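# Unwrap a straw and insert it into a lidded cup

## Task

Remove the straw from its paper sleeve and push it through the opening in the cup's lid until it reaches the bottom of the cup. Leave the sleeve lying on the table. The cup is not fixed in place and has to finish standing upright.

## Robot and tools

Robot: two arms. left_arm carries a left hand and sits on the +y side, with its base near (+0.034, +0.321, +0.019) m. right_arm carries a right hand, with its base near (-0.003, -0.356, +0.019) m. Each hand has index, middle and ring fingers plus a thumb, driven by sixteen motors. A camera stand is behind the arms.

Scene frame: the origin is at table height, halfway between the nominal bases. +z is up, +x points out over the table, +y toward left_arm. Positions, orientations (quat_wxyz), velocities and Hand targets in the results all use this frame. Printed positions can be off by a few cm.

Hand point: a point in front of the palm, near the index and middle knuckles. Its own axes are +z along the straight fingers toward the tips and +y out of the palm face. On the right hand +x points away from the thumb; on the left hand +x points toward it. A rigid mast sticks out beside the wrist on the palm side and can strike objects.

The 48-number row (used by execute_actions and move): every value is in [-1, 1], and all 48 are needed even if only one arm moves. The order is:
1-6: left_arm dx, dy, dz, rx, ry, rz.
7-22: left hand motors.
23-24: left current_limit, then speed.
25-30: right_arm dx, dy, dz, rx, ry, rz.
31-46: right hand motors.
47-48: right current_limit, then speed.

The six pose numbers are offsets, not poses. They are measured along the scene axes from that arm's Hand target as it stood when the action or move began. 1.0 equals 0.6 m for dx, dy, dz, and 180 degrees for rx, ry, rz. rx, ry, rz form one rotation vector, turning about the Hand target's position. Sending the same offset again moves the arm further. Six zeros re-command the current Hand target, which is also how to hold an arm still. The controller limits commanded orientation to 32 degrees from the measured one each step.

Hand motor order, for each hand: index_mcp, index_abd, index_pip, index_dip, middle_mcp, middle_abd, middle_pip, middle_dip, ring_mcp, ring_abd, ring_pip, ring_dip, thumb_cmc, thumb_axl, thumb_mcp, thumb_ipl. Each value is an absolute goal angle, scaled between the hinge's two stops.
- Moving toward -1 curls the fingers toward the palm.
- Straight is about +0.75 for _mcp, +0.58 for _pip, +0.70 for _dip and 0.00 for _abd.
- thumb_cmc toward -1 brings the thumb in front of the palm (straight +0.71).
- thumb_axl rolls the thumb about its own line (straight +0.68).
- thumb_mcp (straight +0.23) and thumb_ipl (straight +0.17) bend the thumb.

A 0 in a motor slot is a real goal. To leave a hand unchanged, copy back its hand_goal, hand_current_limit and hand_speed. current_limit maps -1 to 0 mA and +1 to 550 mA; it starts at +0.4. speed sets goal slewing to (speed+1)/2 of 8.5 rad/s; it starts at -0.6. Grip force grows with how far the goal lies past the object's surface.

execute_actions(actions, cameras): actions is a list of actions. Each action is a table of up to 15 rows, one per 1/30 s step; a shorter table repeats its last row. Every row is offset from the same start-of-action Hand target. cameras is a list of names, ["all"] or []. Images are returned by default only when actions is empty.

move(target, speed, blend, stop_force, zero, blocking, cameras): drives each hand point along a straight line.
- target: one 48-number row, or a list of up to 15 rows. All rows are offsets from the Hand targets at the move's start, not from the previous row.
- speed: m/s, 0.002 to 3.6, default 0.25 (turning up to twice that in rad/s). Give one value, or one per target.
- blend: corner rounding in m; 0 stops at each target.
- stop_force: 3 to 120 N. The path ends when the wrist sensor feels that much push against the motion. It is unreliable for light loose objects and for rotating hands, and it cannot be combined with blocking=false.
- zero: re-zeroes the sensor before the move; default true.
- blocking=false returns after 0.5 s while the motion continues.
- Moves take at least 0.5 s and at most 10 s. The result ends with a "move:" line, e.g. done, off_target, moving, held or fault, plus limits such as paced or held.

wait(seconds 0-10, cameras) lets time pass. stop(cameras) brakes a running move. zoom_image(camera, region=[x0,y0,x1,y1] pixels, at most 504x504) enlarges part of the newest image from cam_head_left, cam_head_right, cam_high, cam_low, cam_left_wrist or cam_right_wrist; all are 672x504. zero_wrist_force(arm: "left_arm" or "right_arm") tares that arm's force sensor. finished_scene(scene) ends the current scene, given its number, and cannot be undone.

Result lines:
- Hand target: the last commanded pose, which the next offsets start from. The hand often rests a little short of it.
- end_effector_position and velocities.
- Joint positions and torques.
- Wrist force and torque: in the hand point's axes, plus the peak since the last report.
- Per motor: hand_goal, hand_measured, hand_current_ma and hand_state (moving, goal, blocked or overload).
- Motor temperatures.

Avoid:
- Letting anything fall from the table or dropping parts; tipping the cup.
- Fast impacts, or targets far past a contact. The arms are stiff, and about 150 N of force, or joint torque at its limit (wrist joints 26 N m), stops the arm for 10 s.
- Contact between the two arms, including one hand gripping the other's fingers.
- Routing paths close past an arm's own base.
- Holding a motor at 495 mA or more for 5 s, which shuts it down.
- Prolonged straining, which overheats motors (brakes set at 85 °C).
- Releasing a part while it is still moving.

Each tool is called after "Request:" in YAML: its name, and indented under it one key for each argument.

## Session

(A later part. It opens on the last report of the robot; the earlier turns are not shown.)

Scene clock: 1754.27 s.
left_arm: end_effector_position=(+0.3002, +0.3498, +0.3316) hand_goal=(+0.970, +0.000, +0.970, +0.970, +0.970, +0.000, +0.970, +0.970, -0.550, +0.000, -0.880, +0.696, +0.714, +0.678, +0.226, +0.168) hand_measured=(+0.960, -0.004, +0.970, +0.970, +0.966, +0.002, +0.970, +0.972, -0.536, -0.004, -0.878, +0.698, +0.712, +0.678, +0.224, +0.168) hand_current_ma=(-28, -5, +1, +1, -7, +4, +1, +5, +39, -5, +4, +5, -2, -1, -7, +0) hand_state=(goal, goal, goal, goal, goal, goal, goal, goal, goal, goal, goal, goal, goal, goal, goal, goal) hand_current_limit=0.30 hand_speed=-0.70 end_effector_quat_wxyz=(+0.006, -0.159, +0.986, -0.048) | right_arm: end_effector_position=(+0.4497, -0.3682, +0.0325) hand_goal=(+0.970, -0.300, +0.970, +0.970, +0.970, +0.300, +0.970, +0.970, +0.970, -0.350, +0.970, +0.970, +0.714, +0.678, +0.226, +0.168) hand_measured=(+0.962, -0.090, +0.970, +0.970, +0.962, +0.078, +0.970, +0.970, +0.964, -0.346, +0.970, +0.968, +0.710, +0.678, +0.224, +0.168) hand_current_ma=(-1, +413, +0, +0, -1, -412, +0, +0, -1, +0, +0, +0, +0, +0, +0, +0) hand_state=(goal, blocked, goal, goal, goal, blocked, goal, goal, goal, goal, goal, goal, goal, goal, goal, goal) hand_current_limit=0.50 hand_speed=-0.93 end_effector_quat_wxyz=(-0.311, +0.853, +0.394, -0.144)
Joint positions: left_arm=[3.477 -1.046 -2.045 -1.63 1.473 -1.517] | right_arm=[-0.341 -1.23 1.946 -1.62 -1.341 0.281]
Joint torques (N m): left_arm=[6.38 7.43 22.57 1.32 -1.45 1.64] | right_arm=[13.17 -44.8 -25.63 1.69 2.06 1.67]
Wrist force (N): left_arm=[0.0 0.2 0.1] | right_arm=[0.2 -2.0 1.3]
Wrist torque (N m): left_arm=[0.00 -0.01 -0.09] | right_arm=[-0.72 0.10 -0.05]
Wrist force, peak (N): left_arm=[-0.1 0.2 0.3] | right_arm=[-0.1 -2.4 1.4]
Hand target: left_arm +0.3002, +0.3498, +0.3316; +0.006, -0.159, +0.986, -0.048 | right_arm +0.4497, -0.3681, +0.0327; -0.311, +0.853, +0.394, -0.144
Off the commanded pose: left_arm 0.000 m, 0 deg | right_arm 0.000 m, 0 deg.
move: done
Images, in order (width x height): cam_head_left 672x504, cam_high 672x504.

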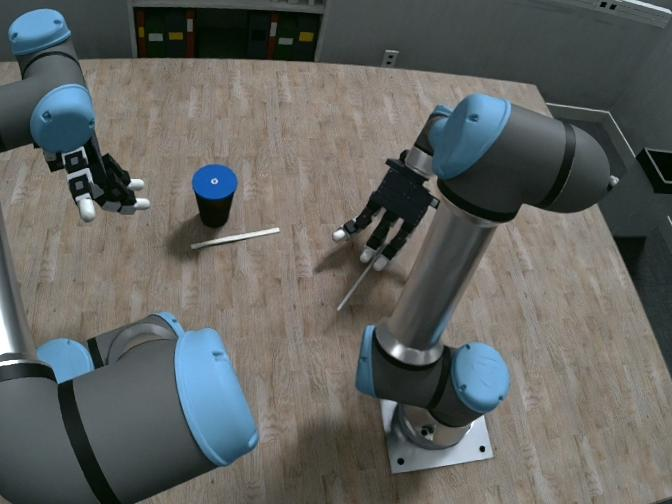

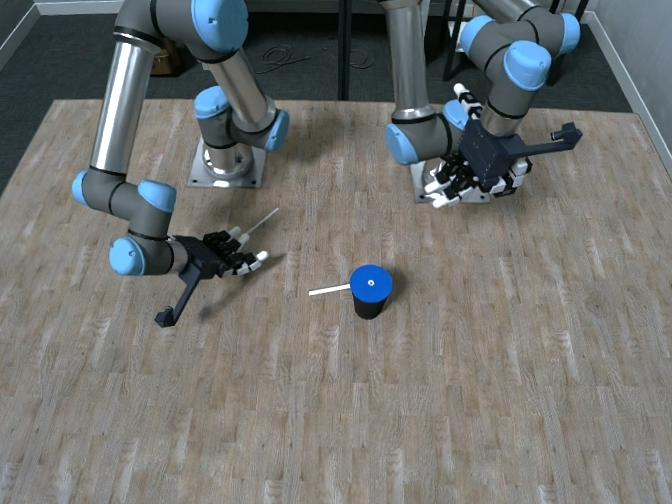

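Request:
move:
  target:
    - [0,0,0,0,0,0,0.97,0,0.97,0.97,0.97,0,0.97,0.97,-0.55,0,-0.88,0.696,0.714,0.678,0.226,0.168,0.3,-0.7,0,0,0.05,0,0,0,0.97,-0.3,0.97,0.97,0.97,0.3,0.97,0.97,0.97,-0.35,0.97,0.97,0.714,0.678,0.226,0.168,0.5,-0.93]
    - [0,0,0,0,0,0,0.97,0,0.97,0.97,0.97,0,0.97,0.97,-0.55,0,-0.88,0.696,0.714,0.678,0.226,0.168,0.3,-0.7,0,0,0.28,0,0,0,0.97,-0.3,0.97,0.97,0.97,0.3,0.97,0.97,0.97,-0.35,0.97,0.97,0.714,0.678,0.226,0.168,0.5,-0.93]
  speed: [0.015,0.03]
  blend: [0.02,0]
  cameras: ["cam_high","cam_head_left"]

Request:
zoom_image:
  camera: "cam_high"
  region: [170, 120, 310, 260]

Scene clock: 1774.17 s.
left_arm: end_effector_position=(+0.3002, +0.3498, +0.3316) hand_goal=(+0.970, +0.000, +0.970, +0.970, +0.970, +0.000, +0.970, +0.970, -0.550, +0.000, -0.880, +0.696, +0.714, +0.678, +0.226, +0.168) hand_measured=(+0.960, -0.004, +0.970, +0.970, +0.966, +0.002, +0.970, +0.972, -0.536, -0.004, -0.878, +0.698, +0.712, +0.678, +0.224, +0.168) hand_current_ma=(-28, -5, +1, +1, -7, +4, +1, +5, +39, -5, +4, +5, -2, -1, -7, +0) hand_state=(goal, goal, goal, goal, goal, goal, goal, goal, goal, goal, goal, goal, goal, goal, goal, goal) hand_current_limit=0.30 hand_speed=-0.70 end_effector_quat_wxyz=(+0.006, -0.159, +0.986, -0.048) | right_arm: end_effector_position=(+0.4497, -0.3681, +0.2005) hand_goal=(+0.970, -0.300, +0.970, +0.970, +0.970, +0.300, +0.970, +0.970, +0.970, -0.350, +0.970, +0.970, +0.714, +0.678, +0.226, +0.168) hand_measured=(+0.962, -0.090, +0.970, +0.970, +0.962, +0.078, +0.970, +0.970, +0.964, -0.346, +0.970, +0.968, +0.710, +0.678, +0.224, +0.168) hand_current_ma=(-1, +413, +0, +0, -1, -412, +0, +0, -1, +0, +0, +0, +0, +0, +0, +0) hand_state=(goal, blocked, goal, goal, goal, blocked, goal, goal, goal, goal, goal, goal, goal, goal, goal, goal) hand_current_limit=0.50 hand_speed=-0.93 end_effector_quat_wxyz=(-0.311, +0.853, +0.394, -0.144)
Joint positions: left_arm=[3.477 -1.046 -2.045 -1.63 1.473 -1.517] | right_arm=[-0.341 -1.426 1.709 -1.186 -1.341 0.281]
Joint torques (N m): left_arm=[6.05 8.46 22.06 1.54 -1.35 1.79] | right_arm=[7.56 -38.59 -31.79 1.84 1.83 0.33]
Wrist force (N): left_arm=[0.2 0.0 0.0] | right_arm=[0.1 -2.1 1.6]
Wrist torque (N m): left_arm=[0.00 -0.03 -0.07] | right_arm=[-0.80 0.10 -0.10]
Wrist force, peak (N): left_arm=[0.3 0.0 0.4] | right_arm=[0.5 -2.3 1.5]
Hand target: left_arm +0.3002, +0.3498, +0.3316; +0.006, -0.159, +0.986, -0.048 | right_arm +0.4497, -0.3681, +0.2007; -0.311, +0.853, +0.394, -0.144
Off the commanded pose: left_arm 0.000 m, 0 deg | right_arm 0.000 m, 0 deg.
move: done; blend cut to 0.015 m at target 1
Images, in order (width x height): cam_head_left 672x504, cam_high 672x504.

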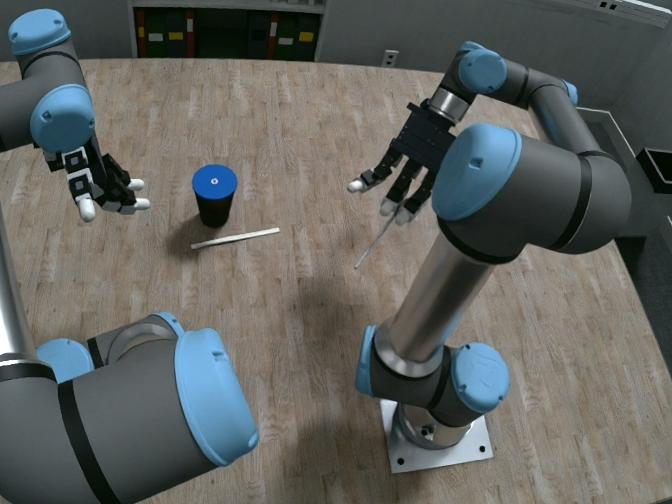

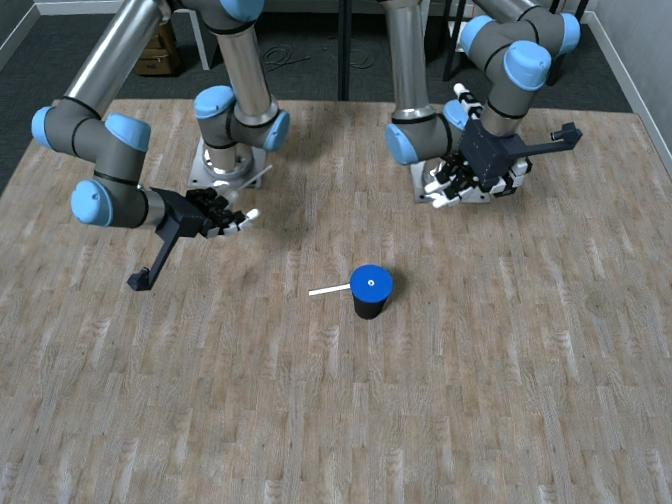

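Scaled by 3.600 from the camera's 672x504 image, which has a finer 960x720 frame.

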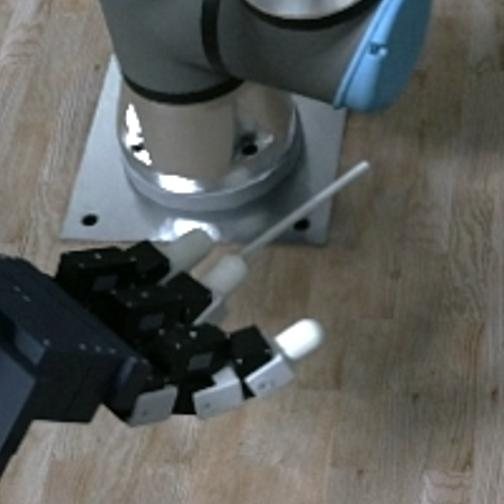

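Request:
move:
  target: [0,0,0,0,0,0,0.97,0,0.97,0.97,0.97,0,0.97,0.97,-0.55,0,-0.88,0.696,0.714,0.678,0.226,0.168,0.3,-0.7,0.05,0.2,0.45,0,0,0,0.97,-0.3,0.97,0.97,0.97,0.3,0.97,0.97,0.97,-0.35,0.97,0.97,0.714,0.678,0.226,0.168,0.5,-0.93]
  speed: 0.07

Request:
move:
  target: [0,0,0,0,0,0,0.97,0,0.97,0.97,0.97,0,0.97,0.97,-0.55,0,-0.88,0.696,0.714,0.678,0.226,0.168,0.3,-0.7,0,0,0,-0.1752,-0.4776,0.1753,0.97,-0.3,0.97,0.97,0.97,0.3,0.97,0.97,0.97,-0.35,0.97,0.97,0.714,0.678,0.226,0.168,0.5,-0.93]
  speed: 0.1
  cameras: ["cam_high","cam_head_left","cam_low"]

Scene clock: 1795.13 s.
left_arm: end_effector_position=(+0.3002, +0.3498, +0.3316) hand_goal=(+0.970, +0.000, +0.970, +0.970, +0.970, +0.000, +0.970, +0.970, -0.550, +0.000, -0.880, +0.696, +0.714, +0.678, +0.226, +0.168) hand_measured=(+0.960, -0.004, +0.970, +0.970, +0.966, +0.002, +0.970, +0.972, -0.536, -0.004, -0.878, +0.698, +0.712, +0.678, +0.224, +0.168) hand_current_ma=(-28, -5, +1, +1, -7, +4, +1, +5, +39, -5, +4, +5, -2, -1, -7, +0) hand_state=(goal, goal, goal, goal, goal, goal, goal, goal, goal, goal, goal, goal, goal, goal, goal, goal) hand_current_limit=0.30 hand_speed=-0.70 end_effector_quat_wxyz=(+0.006, -0.159, +0.986, -0.048) | right_arm: end_effector_position=(+0.4797, -0.2482, +0.4706) hand_goal=(+0.970, -0.300, +0.970, +0.970, +0.970, +0.300, +0.970, +0.970, +0.970, -0.350, +0.970, +0.970, +0.714, +0.678, +0.226, +0.168) hand_measured=(+0.962, -0.090, +0.970, +0.970, +0.962, +0.078, +0.970, +0.970, +0.964, -0.346, +0.970, +0.968, +0.710, +0.678, +0.224, +0.168) hand_current_ma=(-1, +412, +0, +0, -1, -412, +0, +0, -1, +0, +0, +0, +0, +0, +0, +0) hand_state=(goal, blocked, goal, goal, goal, blocked, goal, goal, goal, goal, goal, goal, goal, goal, goal, goal) hand_current_limit=0.50 hand_speed=-0.93 end_effector_quat_wxyz=(-0.311, +0.853, +0.394, -0.144)
Joint positions: left_arm=[3.477 -1.046 -2.045 -1.63 1.473 -1.517] | right_arm=[-0.108 -1.302 0.863 -0.522 -1.202 0.476]
Joint torques (N m): left_arm=[5.61 8.32 21.8 1.17 -1.38 1.8] | right_arm=[12.59 -15.89 -27.85 1.2 2.25 1.73]
Wrist force (N): left_arm=[-0.1 0.1 0.2] | right_arm=[0.4 -1.9 1.1]
Wrist torque (N m): left_arm=[0.00 0.00 -0.10] | right_arm=[-0.67 0.13 -0.02]
Wrist force, peak (N): left_arm=[0.3 0.2 0.1] | right_arm=[0.1 -2.5 1.4]
Hand target: left_arm +0.3002, +0.3498, +0.3316; +0.006, -0.159, +0.986, -0.048 | right_arm +0.4797, -0.2481, +0.4707; -0.311, +0.853, +0.394, -0.144
Off the commanded pose: left_arm 0.000 m, 0 deg | right_arm 0.000 m, 0 deg.
move: done

Scene clock: 1804.27 s.
left_arm: end_effector_position=(+0.3002, +0.3498, +0.3316) hand_goal=(+0.970, +0.000, +0.970, +0.970, +0.970, +0.000, +0.970, +0.970, -0.550, +0.000, -0.880, +0.696, +0.714, +0.678, +0.226, +0.168) hand_measured=(+0.960, -0.004, +0.970, +0.970, +0.966, +0.002, +0.970, +0.972, -0.536, -0.004, -0.878, +0.698, +0.712, +0.678, +0.224, +0.168) hand_current_ma=(-28, -5, +1, +1, -7, +4, +1, +5, +39, -5, +4, +5, -2, -1, -7, +0) hand_state=(goal, goal, goal, goal, goal, goal, goal, goal, goal, goal, goal, goal, goal, goal, goal, goal) hand_current_limit=0.30 hand_speed=-0.70 end_effector_quat_wxyz=(+0.006, -0.159, +0.986, -0.048) | right_arm: end_effector_position=(+0.4797, -0.2481, +0.4707) hand_goal=(+0.970, -0.300, +0.970, +0.970, +0.970, +0.300, +0.970, +0.970, +0.970, -0.350, +0.970, +0.970, +0.714, +0.678, +0.226, +0.168) hand_measured=(+0.972, -0.090, +0.970, +0.970, +0.970, +0.078, +0.970, +0.970, +0.970, -0.346, +0.970, +0.968, +0.718, +0.678, +0.224, +0.168) hand_current_ma=(+0, +413, +0, +0, +0, -412, +0, +0, +0, +0, +0, +0, +0, +0, +0, +0) hand_state=(goal, blocked, goal, goal, goal, blocked, goal, goal, goal, goal, goal, goal, goal, goal, goal, goal) hand_current_limit=0.50 hand_speed=-0.93 end_effector_quat_wxyz=(+0.298, +0.641, +0.641, +0.299)
Joint positions: left_arm=[3.477 -1.046 -2.045 -1.63 1.473 -1.517] | right_arm=[-0.009 -2.053 2.26 -2.65 -1.56 -0.007]
Joint torques (N m): left_arm=[5.56 9.42 23.64 1.45 -1.25 1.72] | right_arm=[-13.99 11.02 -10.75 -4.35 1.65 -1.4]
Wrist force (N): left_arm=[0.0 0.1 0.2] | right_arm=[1.9 0.2 0.5]
Wrist torque (N m): left_arm=[-0.01 0.00 -0.09] | right_arm=[0.11 -0.28 0.09]
Wrist force, peak (N): left_arm=[0.3 0.1 0.3] | right_arm=[0.1 -2.6 1.4]
Hand target: left_arm +0.3002, +0.3498, +0.3316; +0.006, -0.159, +0.986, -0.048 | right_arm +0.4797, -0.2481, +0.4707; +0.298, +0.641, +0.641, +0.299
Off the commanded pose: left_arm 0.000 m, 0 deg | right_arm 0.000 m, 0 deg.
move: done
Images, in order (width x height): cam_head_left 672x504, cam_high 672x504, cam_low 672x504.

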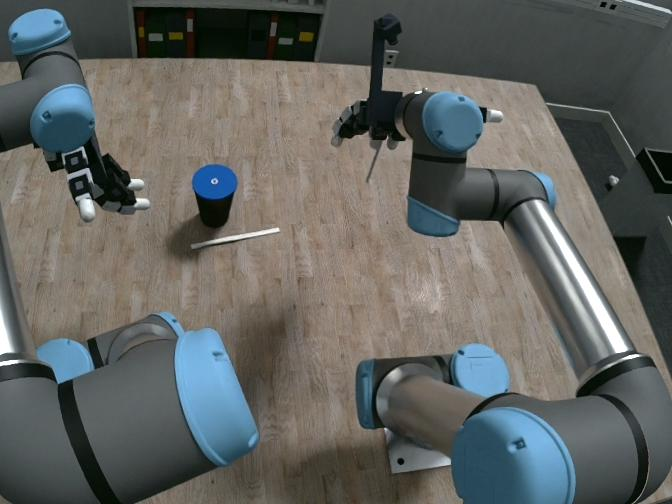

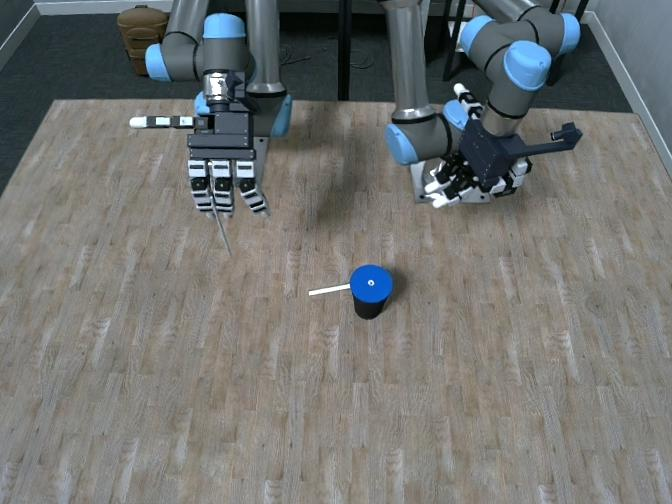

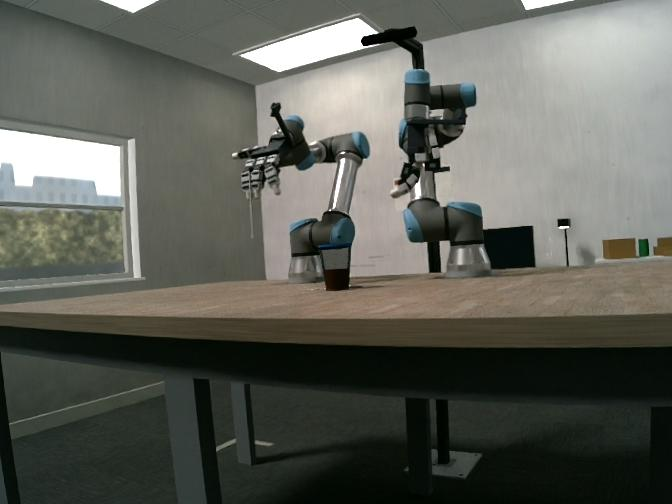

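Request:
zoom_image:
  camera: "cam_low"
  region: [210, 130, 350, 300]

Request:
zoom_image:
  camera: "cam_high"
  region: [150, 120, 400, 320]

Request:
zoom_image:
  camera: "cam_head_left"
  region: [190, 80, 430, 240]

Scaled by 2.965 from the camera's 672x504 image, which has a finer 960x720 frame.

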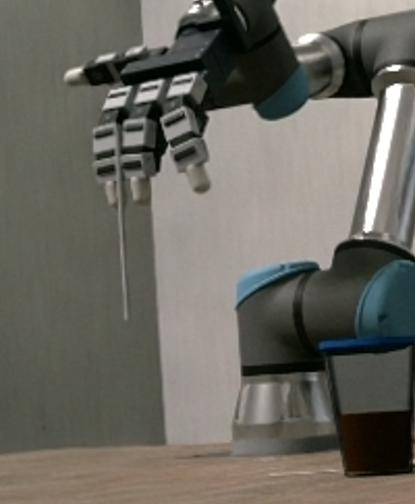

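Scaled by 2.016 from the camera's 672x504 image, which has a finer 960x720 frame.

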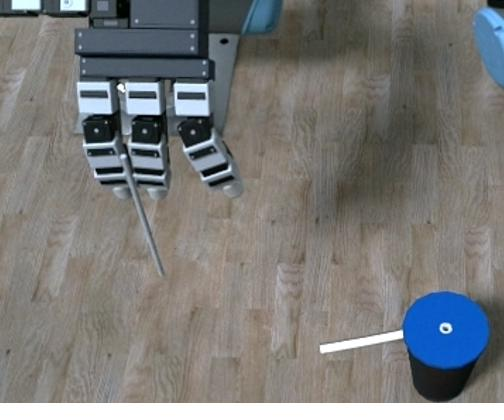

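Scaled by 2.100 from the camera's 672x504 image, which has a finer 960x720 frame.

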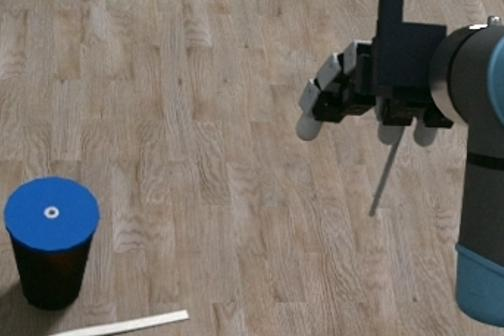

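Request:
move:
  target: [0,0,0,0,0,0,0.97,0,0.97,0.97,0.97,0,0.97,0.97,-0.55,0,-0.88,0.696,0.714,0.678,0.226,0.168,0.3,-0.7,0.0517,0.54,0.03,0,-0.019,0,0.97,-0.3,0.97,0.97,0.97,0.3,0.97,0.97,0.97,-0.35,0.97,0.97,0.714,0.678,0.226,0.168,0.5,-0.93]
  speed: 0.1
  cameras: ["cam_high","cam_head_left","cam_low"]

Request:
zoom_image:
  camera: "cam_low"
  region: [270, 150, 400, 300]

Request:
zoom_image:
  camera: "cam_high"
  region: [320, 190, 420, 310]

Request:
zoom_image:
  camera: "cam_head_left"
  region: [170, 100, 270, 220]

Scene clock: 1827.63 s.
left_arm: end_effector_position=(+0.3002, +0.3498, +0.3316) hand_goal=(+0.970, +0.000, +0.970, +0.970, +0.970, +0.000, +0.970, +0.970, -0.550, +0.000, -0.880, +0.696, +0.714, +0.678, +0.226, +0.168) hand_measured=(+0.960, -0.004, +0.970, +0.970, +0.966, +0.002, +0.970, +0.972, -0.536, -0.004, -0.878, +0.698, +0.712, +0.678, +0.224, +0.168) hand_current_ma=(-28, -5, +1, +1, -7, +4, +1, +5, +39, -5, +4, +5, -2, -1, -7, +0) hand_state=(goal, goal, goal, goal, goal, goal, goal, goal, goal, goal, goal, goal, goal, goal, goal, goal) hand_current_limit=0.30 hand_speed=-0.70 end_effector_quat_wxyz=(+0.006, -0.159, +0.986, -0.048) | right_arm: end_effector_position=(+0.5107, +0.0757, +0.4886) hand_goal=(+0.970, -0.300, +0.970, +0.970, +0.970, +0.300, +0.970, +0.970, +0.970, -0.350, +0.970, +0.970, +0.714, +0.678, +0.226, +0.168) hand_measured=(+0.972, -0.090, +0.970, +0.970, +0.972, +0.078, +0.968, +0.970, +0.972, -0.346, +0.970, +0.968, +0.718, +0.678, +0.224, +0.168) hand_current_ma=(+0, +413, +0, +0, +0, -412, +0, +0, +0, +0, +0, +0, +0, +0, +0, +0) hand_state=(goal, blocked, goal, goal, goal, blocked, goal, goal, goal, goal, goal, goal, goal, goal, goal, goal) hand_current_limit=0.50 hand_speed=-0.93 end_effector_quat_wxyz=(+0.317, +0.632, +0.632, +0.318)
Joint positions: left_arm=[3.477 -1.046 -2.045 -1.63 1.473 -1.517] | right_arm=[0.77 -1.408 1.7 -2.632 -2.16 0.522]
Joint torques (N m): left_arm=[5.3 7.34 22.9 1.54 -1.02 1.72] | right_arm=[12.5 -14.99 -32.65 -0.92 -1.85 1.99]
Wrist force (N): left_arm=[0.1 0.0 -0.1] | right_arm=[2.0 -0.2 1.2]
Wrist torque (N m): left_arm=[0.00 -0.02 -0.08] | right_arm=[0.04 -0.27 -0.01]
Wrist force, peak (N): left_arm=[0.3 0.1 0.3] | right_arm=[2.5 -0.4 1.0]
Hand target: left_arm +0.3002, +0.3498, +0.3316; +0.006, -0.159, +0.986, -0.048 | right_arm +0.5107, +0.0759, +0.4887; +0.317, +0.632, +0.632, +0.318
Off the commanded pose: left_arm 0.000 m, 0 deg | right_arm 0.000 m, 0 deg.
move: done
Images, in order (width x height): cam_head_left 672x504, cam_high 672x504, cam_low 672x504.

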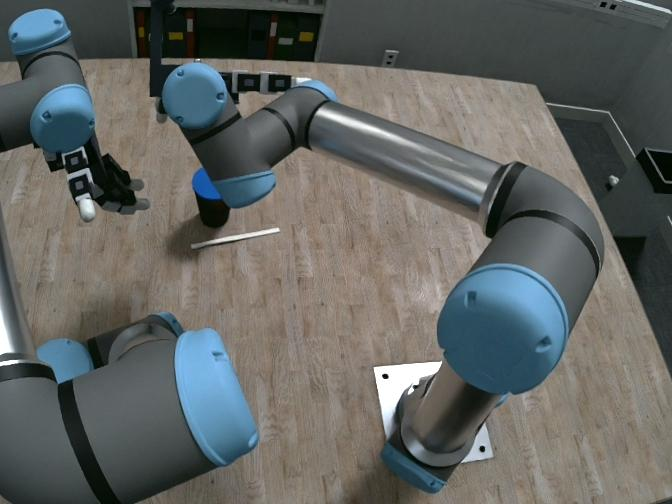

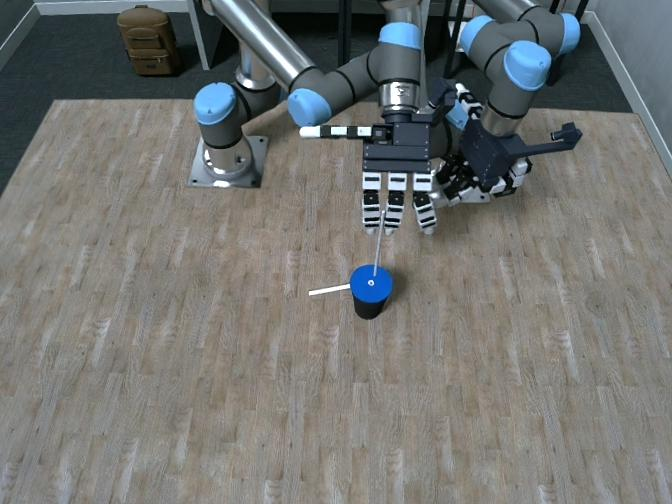

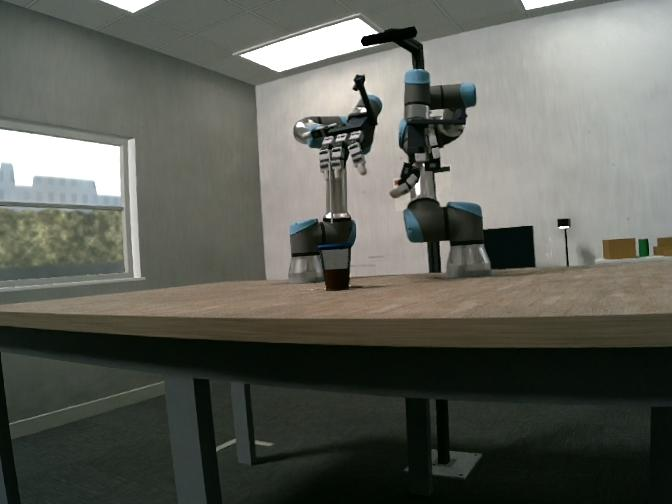

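Scaled by 3.360 from the camera's 672x504 image, which has a finer 960x720 frame.

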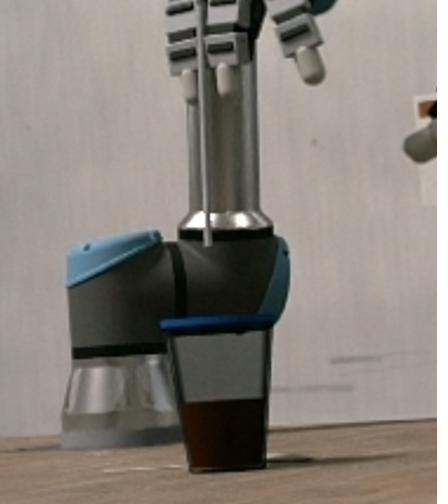

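Scaled by 4.200 from the camera's 672x504 image, which has a finer 960x720 frame.

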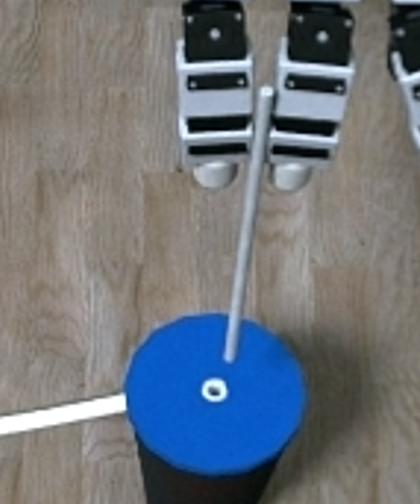

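Scaled by 4.200 from the camera's 672x504 image, which has a finer 960x720 frame.

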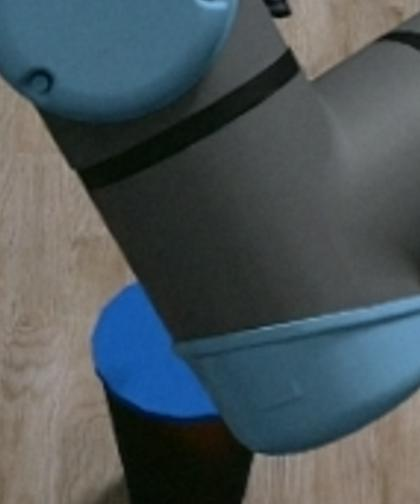

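Request:
move:
  target: [0,0,0,0,0,0,0.97,0,0.97,0.97,0.97,0,0.97,0.97,-0.55,0,-0.88,0.696,0.714,0.678,0.226,0.168,0.3,-0.7,-0.0367,-0.005,-0.07,0,0,0,0.97,-0.3,0.97,0.97,0.97,0.3,0.97,0.97,0.97,-0.35,0.97,0.97,0.714,0.678,0.226,0.168,0.5,-0.93]
  speed: 0.04
  cameras: ["cam_high","cam_head_right","cam_low"]

Request:
zoom_image:
  camera: "cam_low"
  region: [290, 190, 380, 300]

Request:
zoom_image:
  camera: "cam_high"
  region: [330, 220, 410, 310]

Request:
zoom_image:
  camera: "cam_head_right"
  region: [170, 130, 270, 230]

Scene clock: 1840.10 s.
left_arm: end_effector_position=(+0.3002, +0.3498, +0.3316) hand_goal=(+0.970, +0.000, +0.970, +0.970, +0.970, +0.000, +0.970, +0.970, -0.550, +0.000, -0.880, +0.696, +0.714, +0.678, +0.226, +0.168) hand_measured=(+0.960, -0.004, +0.970, +0.970, +0.966, +0.002, +0.970, +0.972, -0.536, -0.004, -0.878, +0.698, +0.712, +0.678, +0.224, +0.168) hand_current_ma=(-28, -5, +1, +1, -7, +4, +1, +5, +39, -5, +4, +5, -2, -1, -7, +0) hand_state=(goal, goal, goal, goal, goal, goal, goal, goal, goal, goal, goal, goal, goal, goal, goal, goal) hand_current_limit=0.30 hand_speed=-0.70 end_effector_quat_wxyz=(+0.006, -0.159, +0.986, -0.048) | right_arm: end_effector_position=(+0.4888, +0.0729, +0.4468) hand_goal=(+0.970, -0.300, +0.970, +0.970, +0.970, +0.300, +0.970, +0.970, +0.970, -0.350, +0.970, +0.970, +0.714, +0.678, +0.226, +0.168) hand_measured=(+0.972, -0.090, +0.970, +0.970, +0.972, +0.078, +0.968, +0.970, +0.972, -0.346, +0.970, +0.968, +0.718, +0.678, +0.224, +0.168) hand_current_ma=(+0, +412, +0, +0, +0, -412, +0, +0, +0, +0, +0, +0, +0, +0, +0, +0) hand_state=(goal, blocked, goal, goal, goal, blocked, goal, goal, goal, goal, goal, goal, goal, goal, goal, goal) hand_current_limit=0.50 hand_speed=-0.93 end_effector_quat_wxyz=(+0.317, +0.632, +0.632, +0.318)
Joint positions: left_arm=[3.477 -1.046 -2.045 -1.63 1.473 -1.517] | right_arm=[0.796 -1.409 1.811 -2.73 -2.178 0.545]
Joint torques (N m): left_arm=[3.99 7.62 22.87 1.43 -1.28 1.8] | right_arm=[13.28 -14.73 -10.33 -4.98 -1.92 1.59]
Wrist force (N): left_arm=[0.1 -0.1 0.1] | right_arm=[1.7 0.3 1.1]
Wrist torque (N m): left_arm=[-0.03 -0.02 -0.08] | right_arm=[0.15 -0.20 0.01]
Wrist force, peak (N): left_arm=[0.2 0.3 0.2] | right_arm=[2.2 0.2 1.4]
Hand target: left_arm +0.3002, +0.3498, +0.3316; +0.006, -0.159, +0.986, -0.048 | right_arm +0.4887, +0.0729, +0.4467; +0.317, +0.632, +0.632, +0.318
Off the commanded pose: left_arm 0.000 m, 0 deg | right_arm 0.000 m, 0 deg.
move: done
Images, in order (width x height): cam_head_right 672x504, cam_high 672x504, cam_low 672x504.

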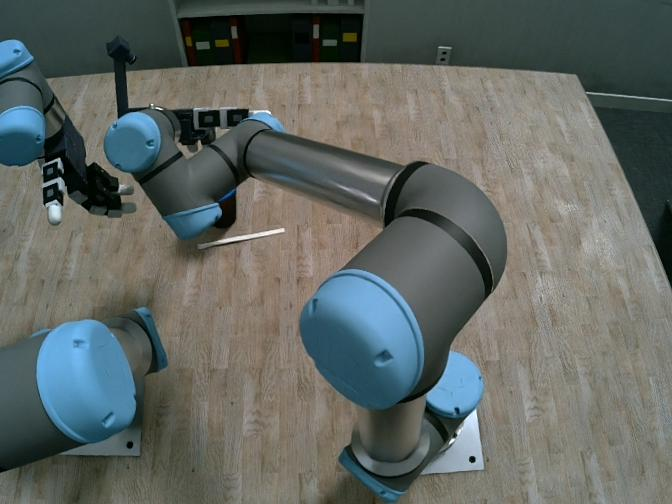

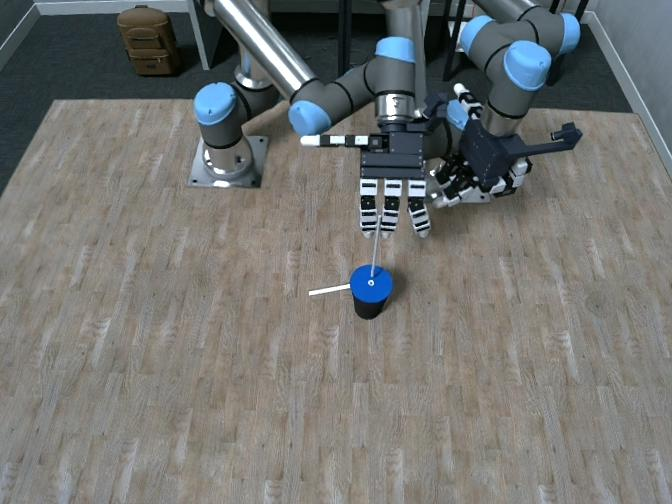

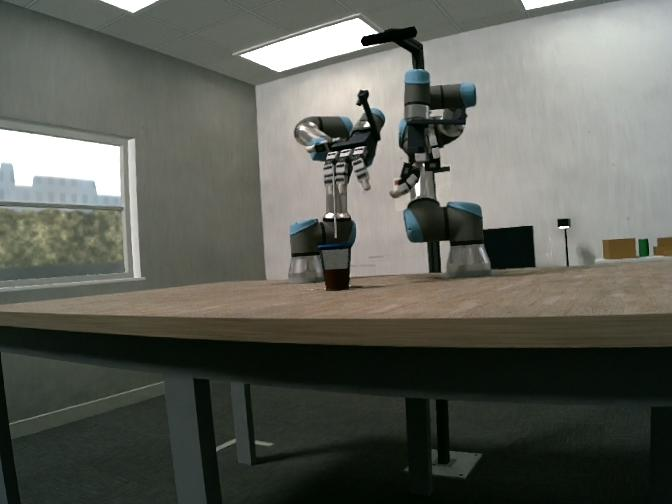

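Scaled by 4.582 from the camera's 672x504 image, which has a finer 960x720 frame.

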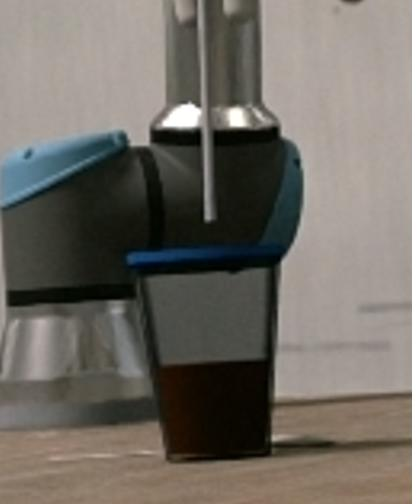

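Scaled by 5.600 from the camera's 672x504 image, which has a finer 960x720 frame.

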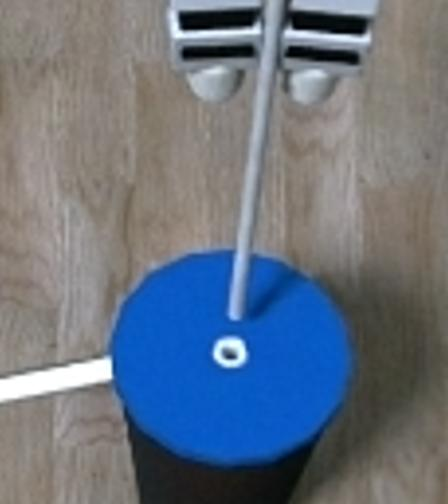

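Scaled by 5.040 from the camera's 672x504 image, which has a finer 960x720 frame.

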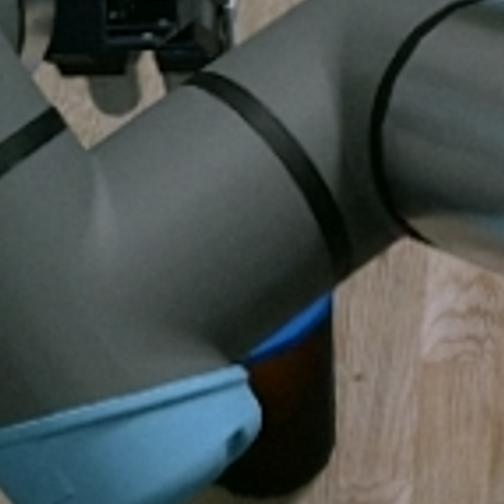

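Request:
move:
  target: [0,0,0,0,0,0,0.97,0,0.97,0.97,0.97,0,0.97,0.97,-0.55,0,-0.88,0.696,0.714,0.678,0.226,0.168,0.3,-0.7,0.0067,-0.0017,-0.018,0,0,0,0.97,-0.3,0.97,0.97,0.97,0.3,0.97,0.97,0.97,-0.35,0.97,0.97,0.714,0.678,0.226,0.168,0.5,-0.93]
  speed: 0.03
  cameras: ["cam_high","cam_low"]

Request:
zoom_image:
  camera: "cam_low"
  region: [315, 220, 355, 260]

Request:
zoom_image:
  camera: "cam_high"
  region: [345, 255, 400, 310]

Scene clock: 1849.80 s.
left_arm: end_effector_position=(+0.3002, +0.3498, +0.3316) hand_goal=(+0.970, +0.000, +0.970, +0.970, +0.970, +0.000, +0.970, +0.970, -0.550, +0.000, -0.880, +0.696, +0.714, +0.678, +0.226, +0.168) hand_measured=(+0.960, -0.004, +0.970, +0.970, +0.966, +0.002, +0.970, +0.972, -0.536, -0.004, -0.878, +0.698, +0.712, +0.678, +0.224, +0.168) hand_current_ma=(-28, -5, +1, +1, -7, +4, +1, +5, +39, -5, +4, +5, -2, -1, -7, +0) hand_state=(goal, goal, goal, goal, goal, goal, goal, goal, goal, goal, goal, goal, goal, goal, goal, goal) hand_current_limit=0.30 hand_speed=-0.70 end_effector_quat_wxyz=(+0.006, -0.159, +0.986, -0.048) | right_arm: end_effector_position=(+0.4927, +0.0718, +0.4360) hand_goal=(+0.970, -0.300, +0.970, +0.970, +0.970, +0.300, +0.970, +0.970, +0.970, -0.350, +0.970, +0.970, +0.714, +0.678, +0.226, +0.168) hand_measured=(+0.972, -0.090, +0.970, +0.970, +0.972, +0.078, +0.968, +0.970, +0.972, -0.346, +0.970, +0.968, +0.718, +0.678, +0.224, +0.168) hand_current_ma=(+0, +412, +0, +0, +0, -412, +0, +0, +0, +0, +0, +0, +0, +0, +0, +0) hand_state=(goal, blocked, goal, goal, goal, blocked, goal, goal, goal, goal, goal, goal, goal, goal, goal, goal) hand_current_limit=0.50 hand_speed=-0.93 end_effector_quat_wxyz=(+0.317, +0.632, +0.632, +0.318)
Joint positions: left_arm=[3.477 -1.046 -2.045 -1.63 1.473 -1.517] | right_arm=[0.789 -1.395 1.825 -2.762 -2.173 0.539]
Joint torques (N m): left_arm=[5.89 7.25 21.32 1.42 -1.19 2.15] | right_arm=[-13.57 -14.47 -8.71 -4.33 1.02 -1.43]
Wrist force (N): left_arm=[0.1 0.0 0.1] | right_arm=[1.7 0.6 0.8]
Wrist torque (N m): left_arm=[-0.02 -0.03 -0.08] | right_arm=[0.21 -0.18 0.09]
Wrist force, peak (N): left_arm=[0.3 -0.1 0.3] | right_arm=[1.9 0.8 1.3]
Hand target: left_arm +0.3002, +0.3498, +0.3316; +0.006, -0.159, +0.986, -0.048 | right_arm +0.4927, +0.0718, +0.4359; +0.317, +0.632, +0.632, +0.318
Off the commanded pose: left_arm 0.000 m, 0 deg | right_arm 0.000 m, 0 deg.
move: done
Images, in order (width x height): cam_high 672x504, cam_low 672x504.

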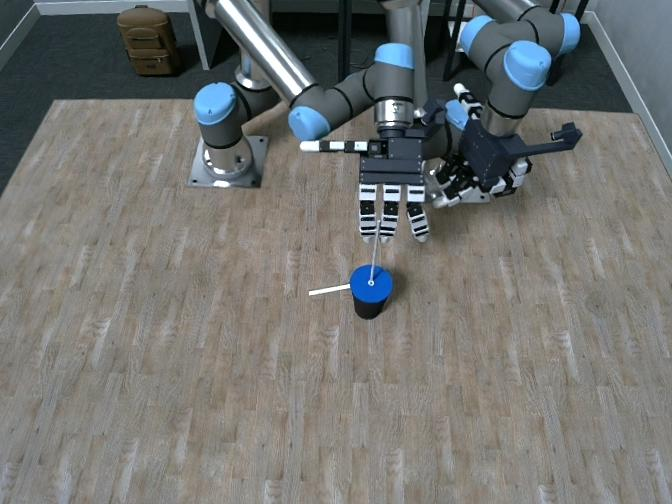

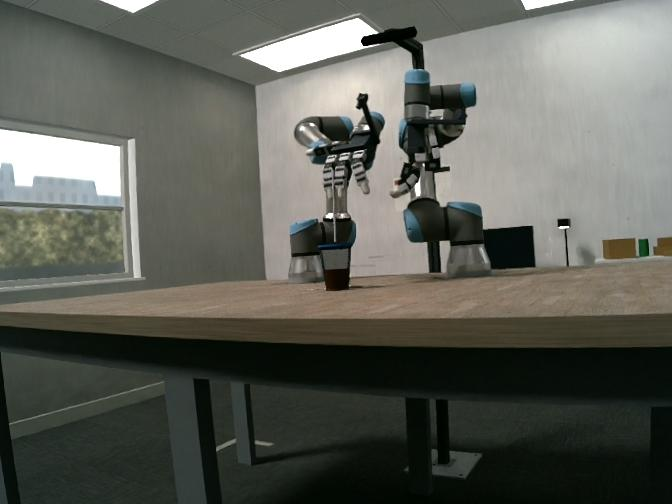

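Scaled by 12.600 from the camera's 672x504 image, which has a finer 960x720 frame.

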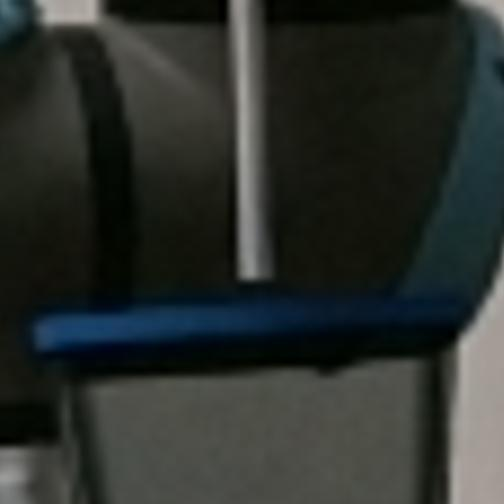

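Scaled by 9.164 from the camera's 672x504 image, which has a finer 960x720 frame.

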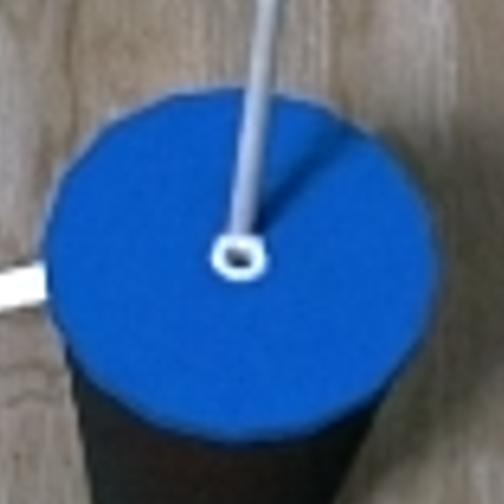

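Request:
move:
  target: [0,0,0,0,0,0,0.97,0,0.97,0.97,0.97,0,0.97,0.97,-0.55,0,-0.88,0.696,0.714,0.678,0.226,0.168,0.3,-0.7,0.0063,-0.0012,-0.0025,0,0,0,0.97,-0.3,0.97,0.97,0.97,0.3,0.97,0.97,0.97,-0.35,0.97,0.97,0.714,0.678,0.226,0.168,0.5,-0.93]
  speed: 0.02
  cameras: ["cam_high","cam_low"]

Request:
zoom_image:
  camera: "cam_low"
  region: [315, 220, 355, 260]

Request:
zoom_image:
  camera: "cam_high"
  region: [345, 255, 400, 310]

Scene clock: 1856.87 s.
left_arm: end_effector_position=(+0.3002, +0.3498, +0.3316) hand_goal=(+0.970, +0.000, +0.970, +0.970, +0.970, +0.000, +0.970, +0.970, -0.550, +0.000, -0.880, +0.696, +0.714, +0.678, +0.226, +0.168) hand_measured=(+0.960, -0.004, +0.970, +0.970, +0.966, +0.002, +0.970, +0.972, -0.536, -0.004, -0.878, +0.698, +0.712, +0.678, +0.224, +0.168) hand_current_ma=(-28, -5, +1, +1, -7, +4, +1, +5, +39, -5, +4, +5, -2, -1, -7, +0) hand_state=(goal, goal, goal, goal, goal, goal, goal, goal, goal, goal, goal, goal, goal, goal, goal, goal) hand_current_limit=0.30 hand_speed=-0.70 end_effector_quat_wxyz=(+0.006, -0.159, +0.986, -0.048) | right_arm: end_effector_position=(+0.4962, +0.0712, +0.4345) hand_goal=(+0.970, -0.300, +0.970, +0.970, +0.970, +0.300, +0.970, +0.970, +0.970, -0.350, +0.970, +0.970, +0.714, +0.678, +0.226, +0.168) hand_measured=(+0.972, -0.090, +0.970, +0.970, +0.972, +0.078, +0.970, +0.970, +0.972, -0.346, +0.970, +0.968, +0.718, +0.678, +0.224, +0.168) hand_current_ma=(+0, +412, +0, +0, +0, -412, +0, +0, +0, +0, +0, +0, +0, +0, +0, +0) hand_state=(goal, blocked, goal, goal, goal, blocked, goal, goal, goal, goal, goal, goal, goal, goal, goal, goal) hand_current_limit=0.50 hand_speed=-0.93 end_effector_quat_wxyz=(+0.317, +0.632, +0.632, +0.318)
Joint positions: left_arm=[3.477 -1.046 -2.045 -1.63 1.473 -1.517] | right_arm=[0.784 -1.39 1.824 -2.768 -2.169 0.534]
Joint torques (N m): left_arm=[5.39 8.1 22.37 1.32 -1.31 1.72] | right_arm=[-13.62 -15.73 -32.31 -4.6 0.96 -1.17]
Wrist force (N): left_arm=[0.2 0.0 0.1] | right_arm=[1.6 0.6 0.9]
Wrist torque (N m): left_arm=[-0.01 -0.03 -0.08] | right_arm=[0.21 -0.17 0.08]
Wrist force, peak (N): left_arm=[0.2 0.0 0.3] | right_arm=[1.9 0.8 1.3]
Hand target: left_arm +0.3002, +0.3498, +0.3316; +0.006, -0.159, +0.986, -0.048 | right_arm +0.4965, +0.0711, +0.4344; +0.317, +0.632, +0.632, +0.318
Off the commanded pose: left_arm 0.000 m, 0 deg | right_arm 0.000 m, 0 deg.
move: done
Images, in order (width x height): cam_high 672x504, cam_low 672x504.

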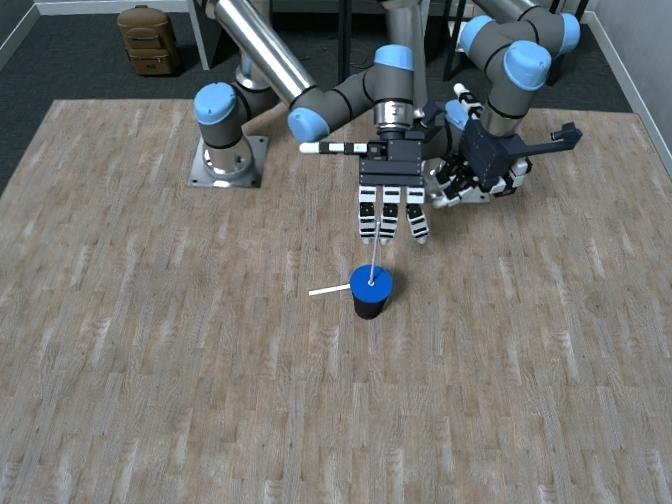

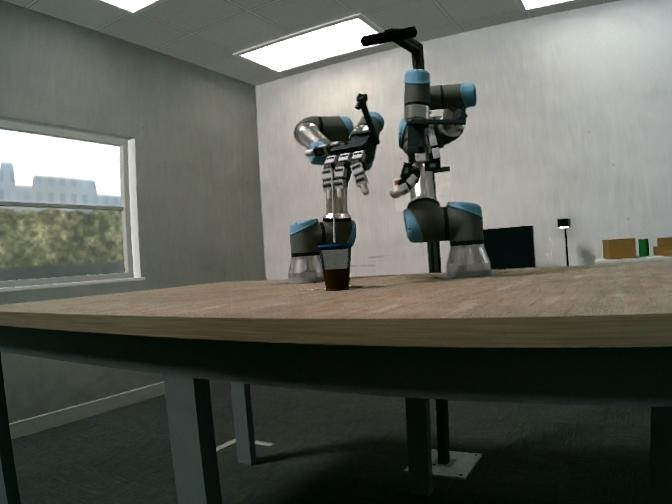

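Scaled by 12.600 from the camera's 672x504 image, which has a finer 960x720 frame.

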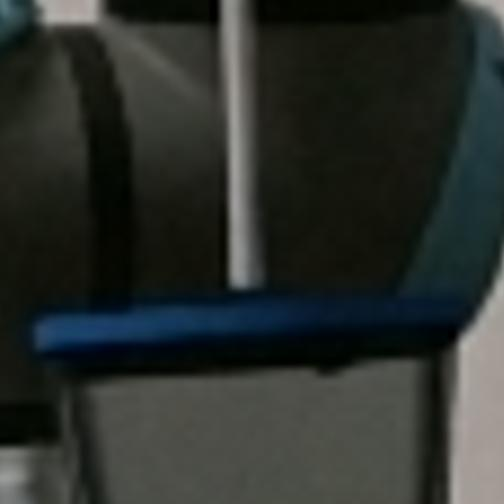

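Scaled by 9.164 from the camera's 672x504 image, which has a finer 960x720 frame.

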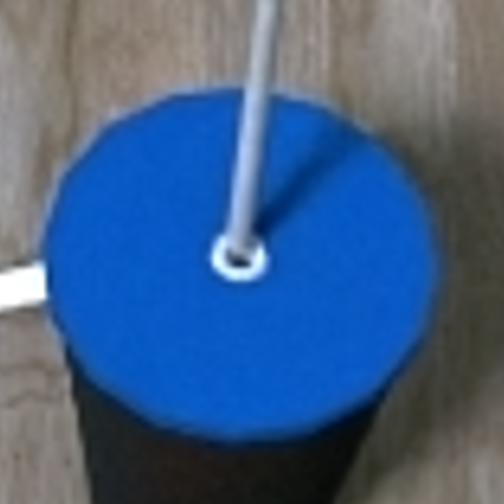

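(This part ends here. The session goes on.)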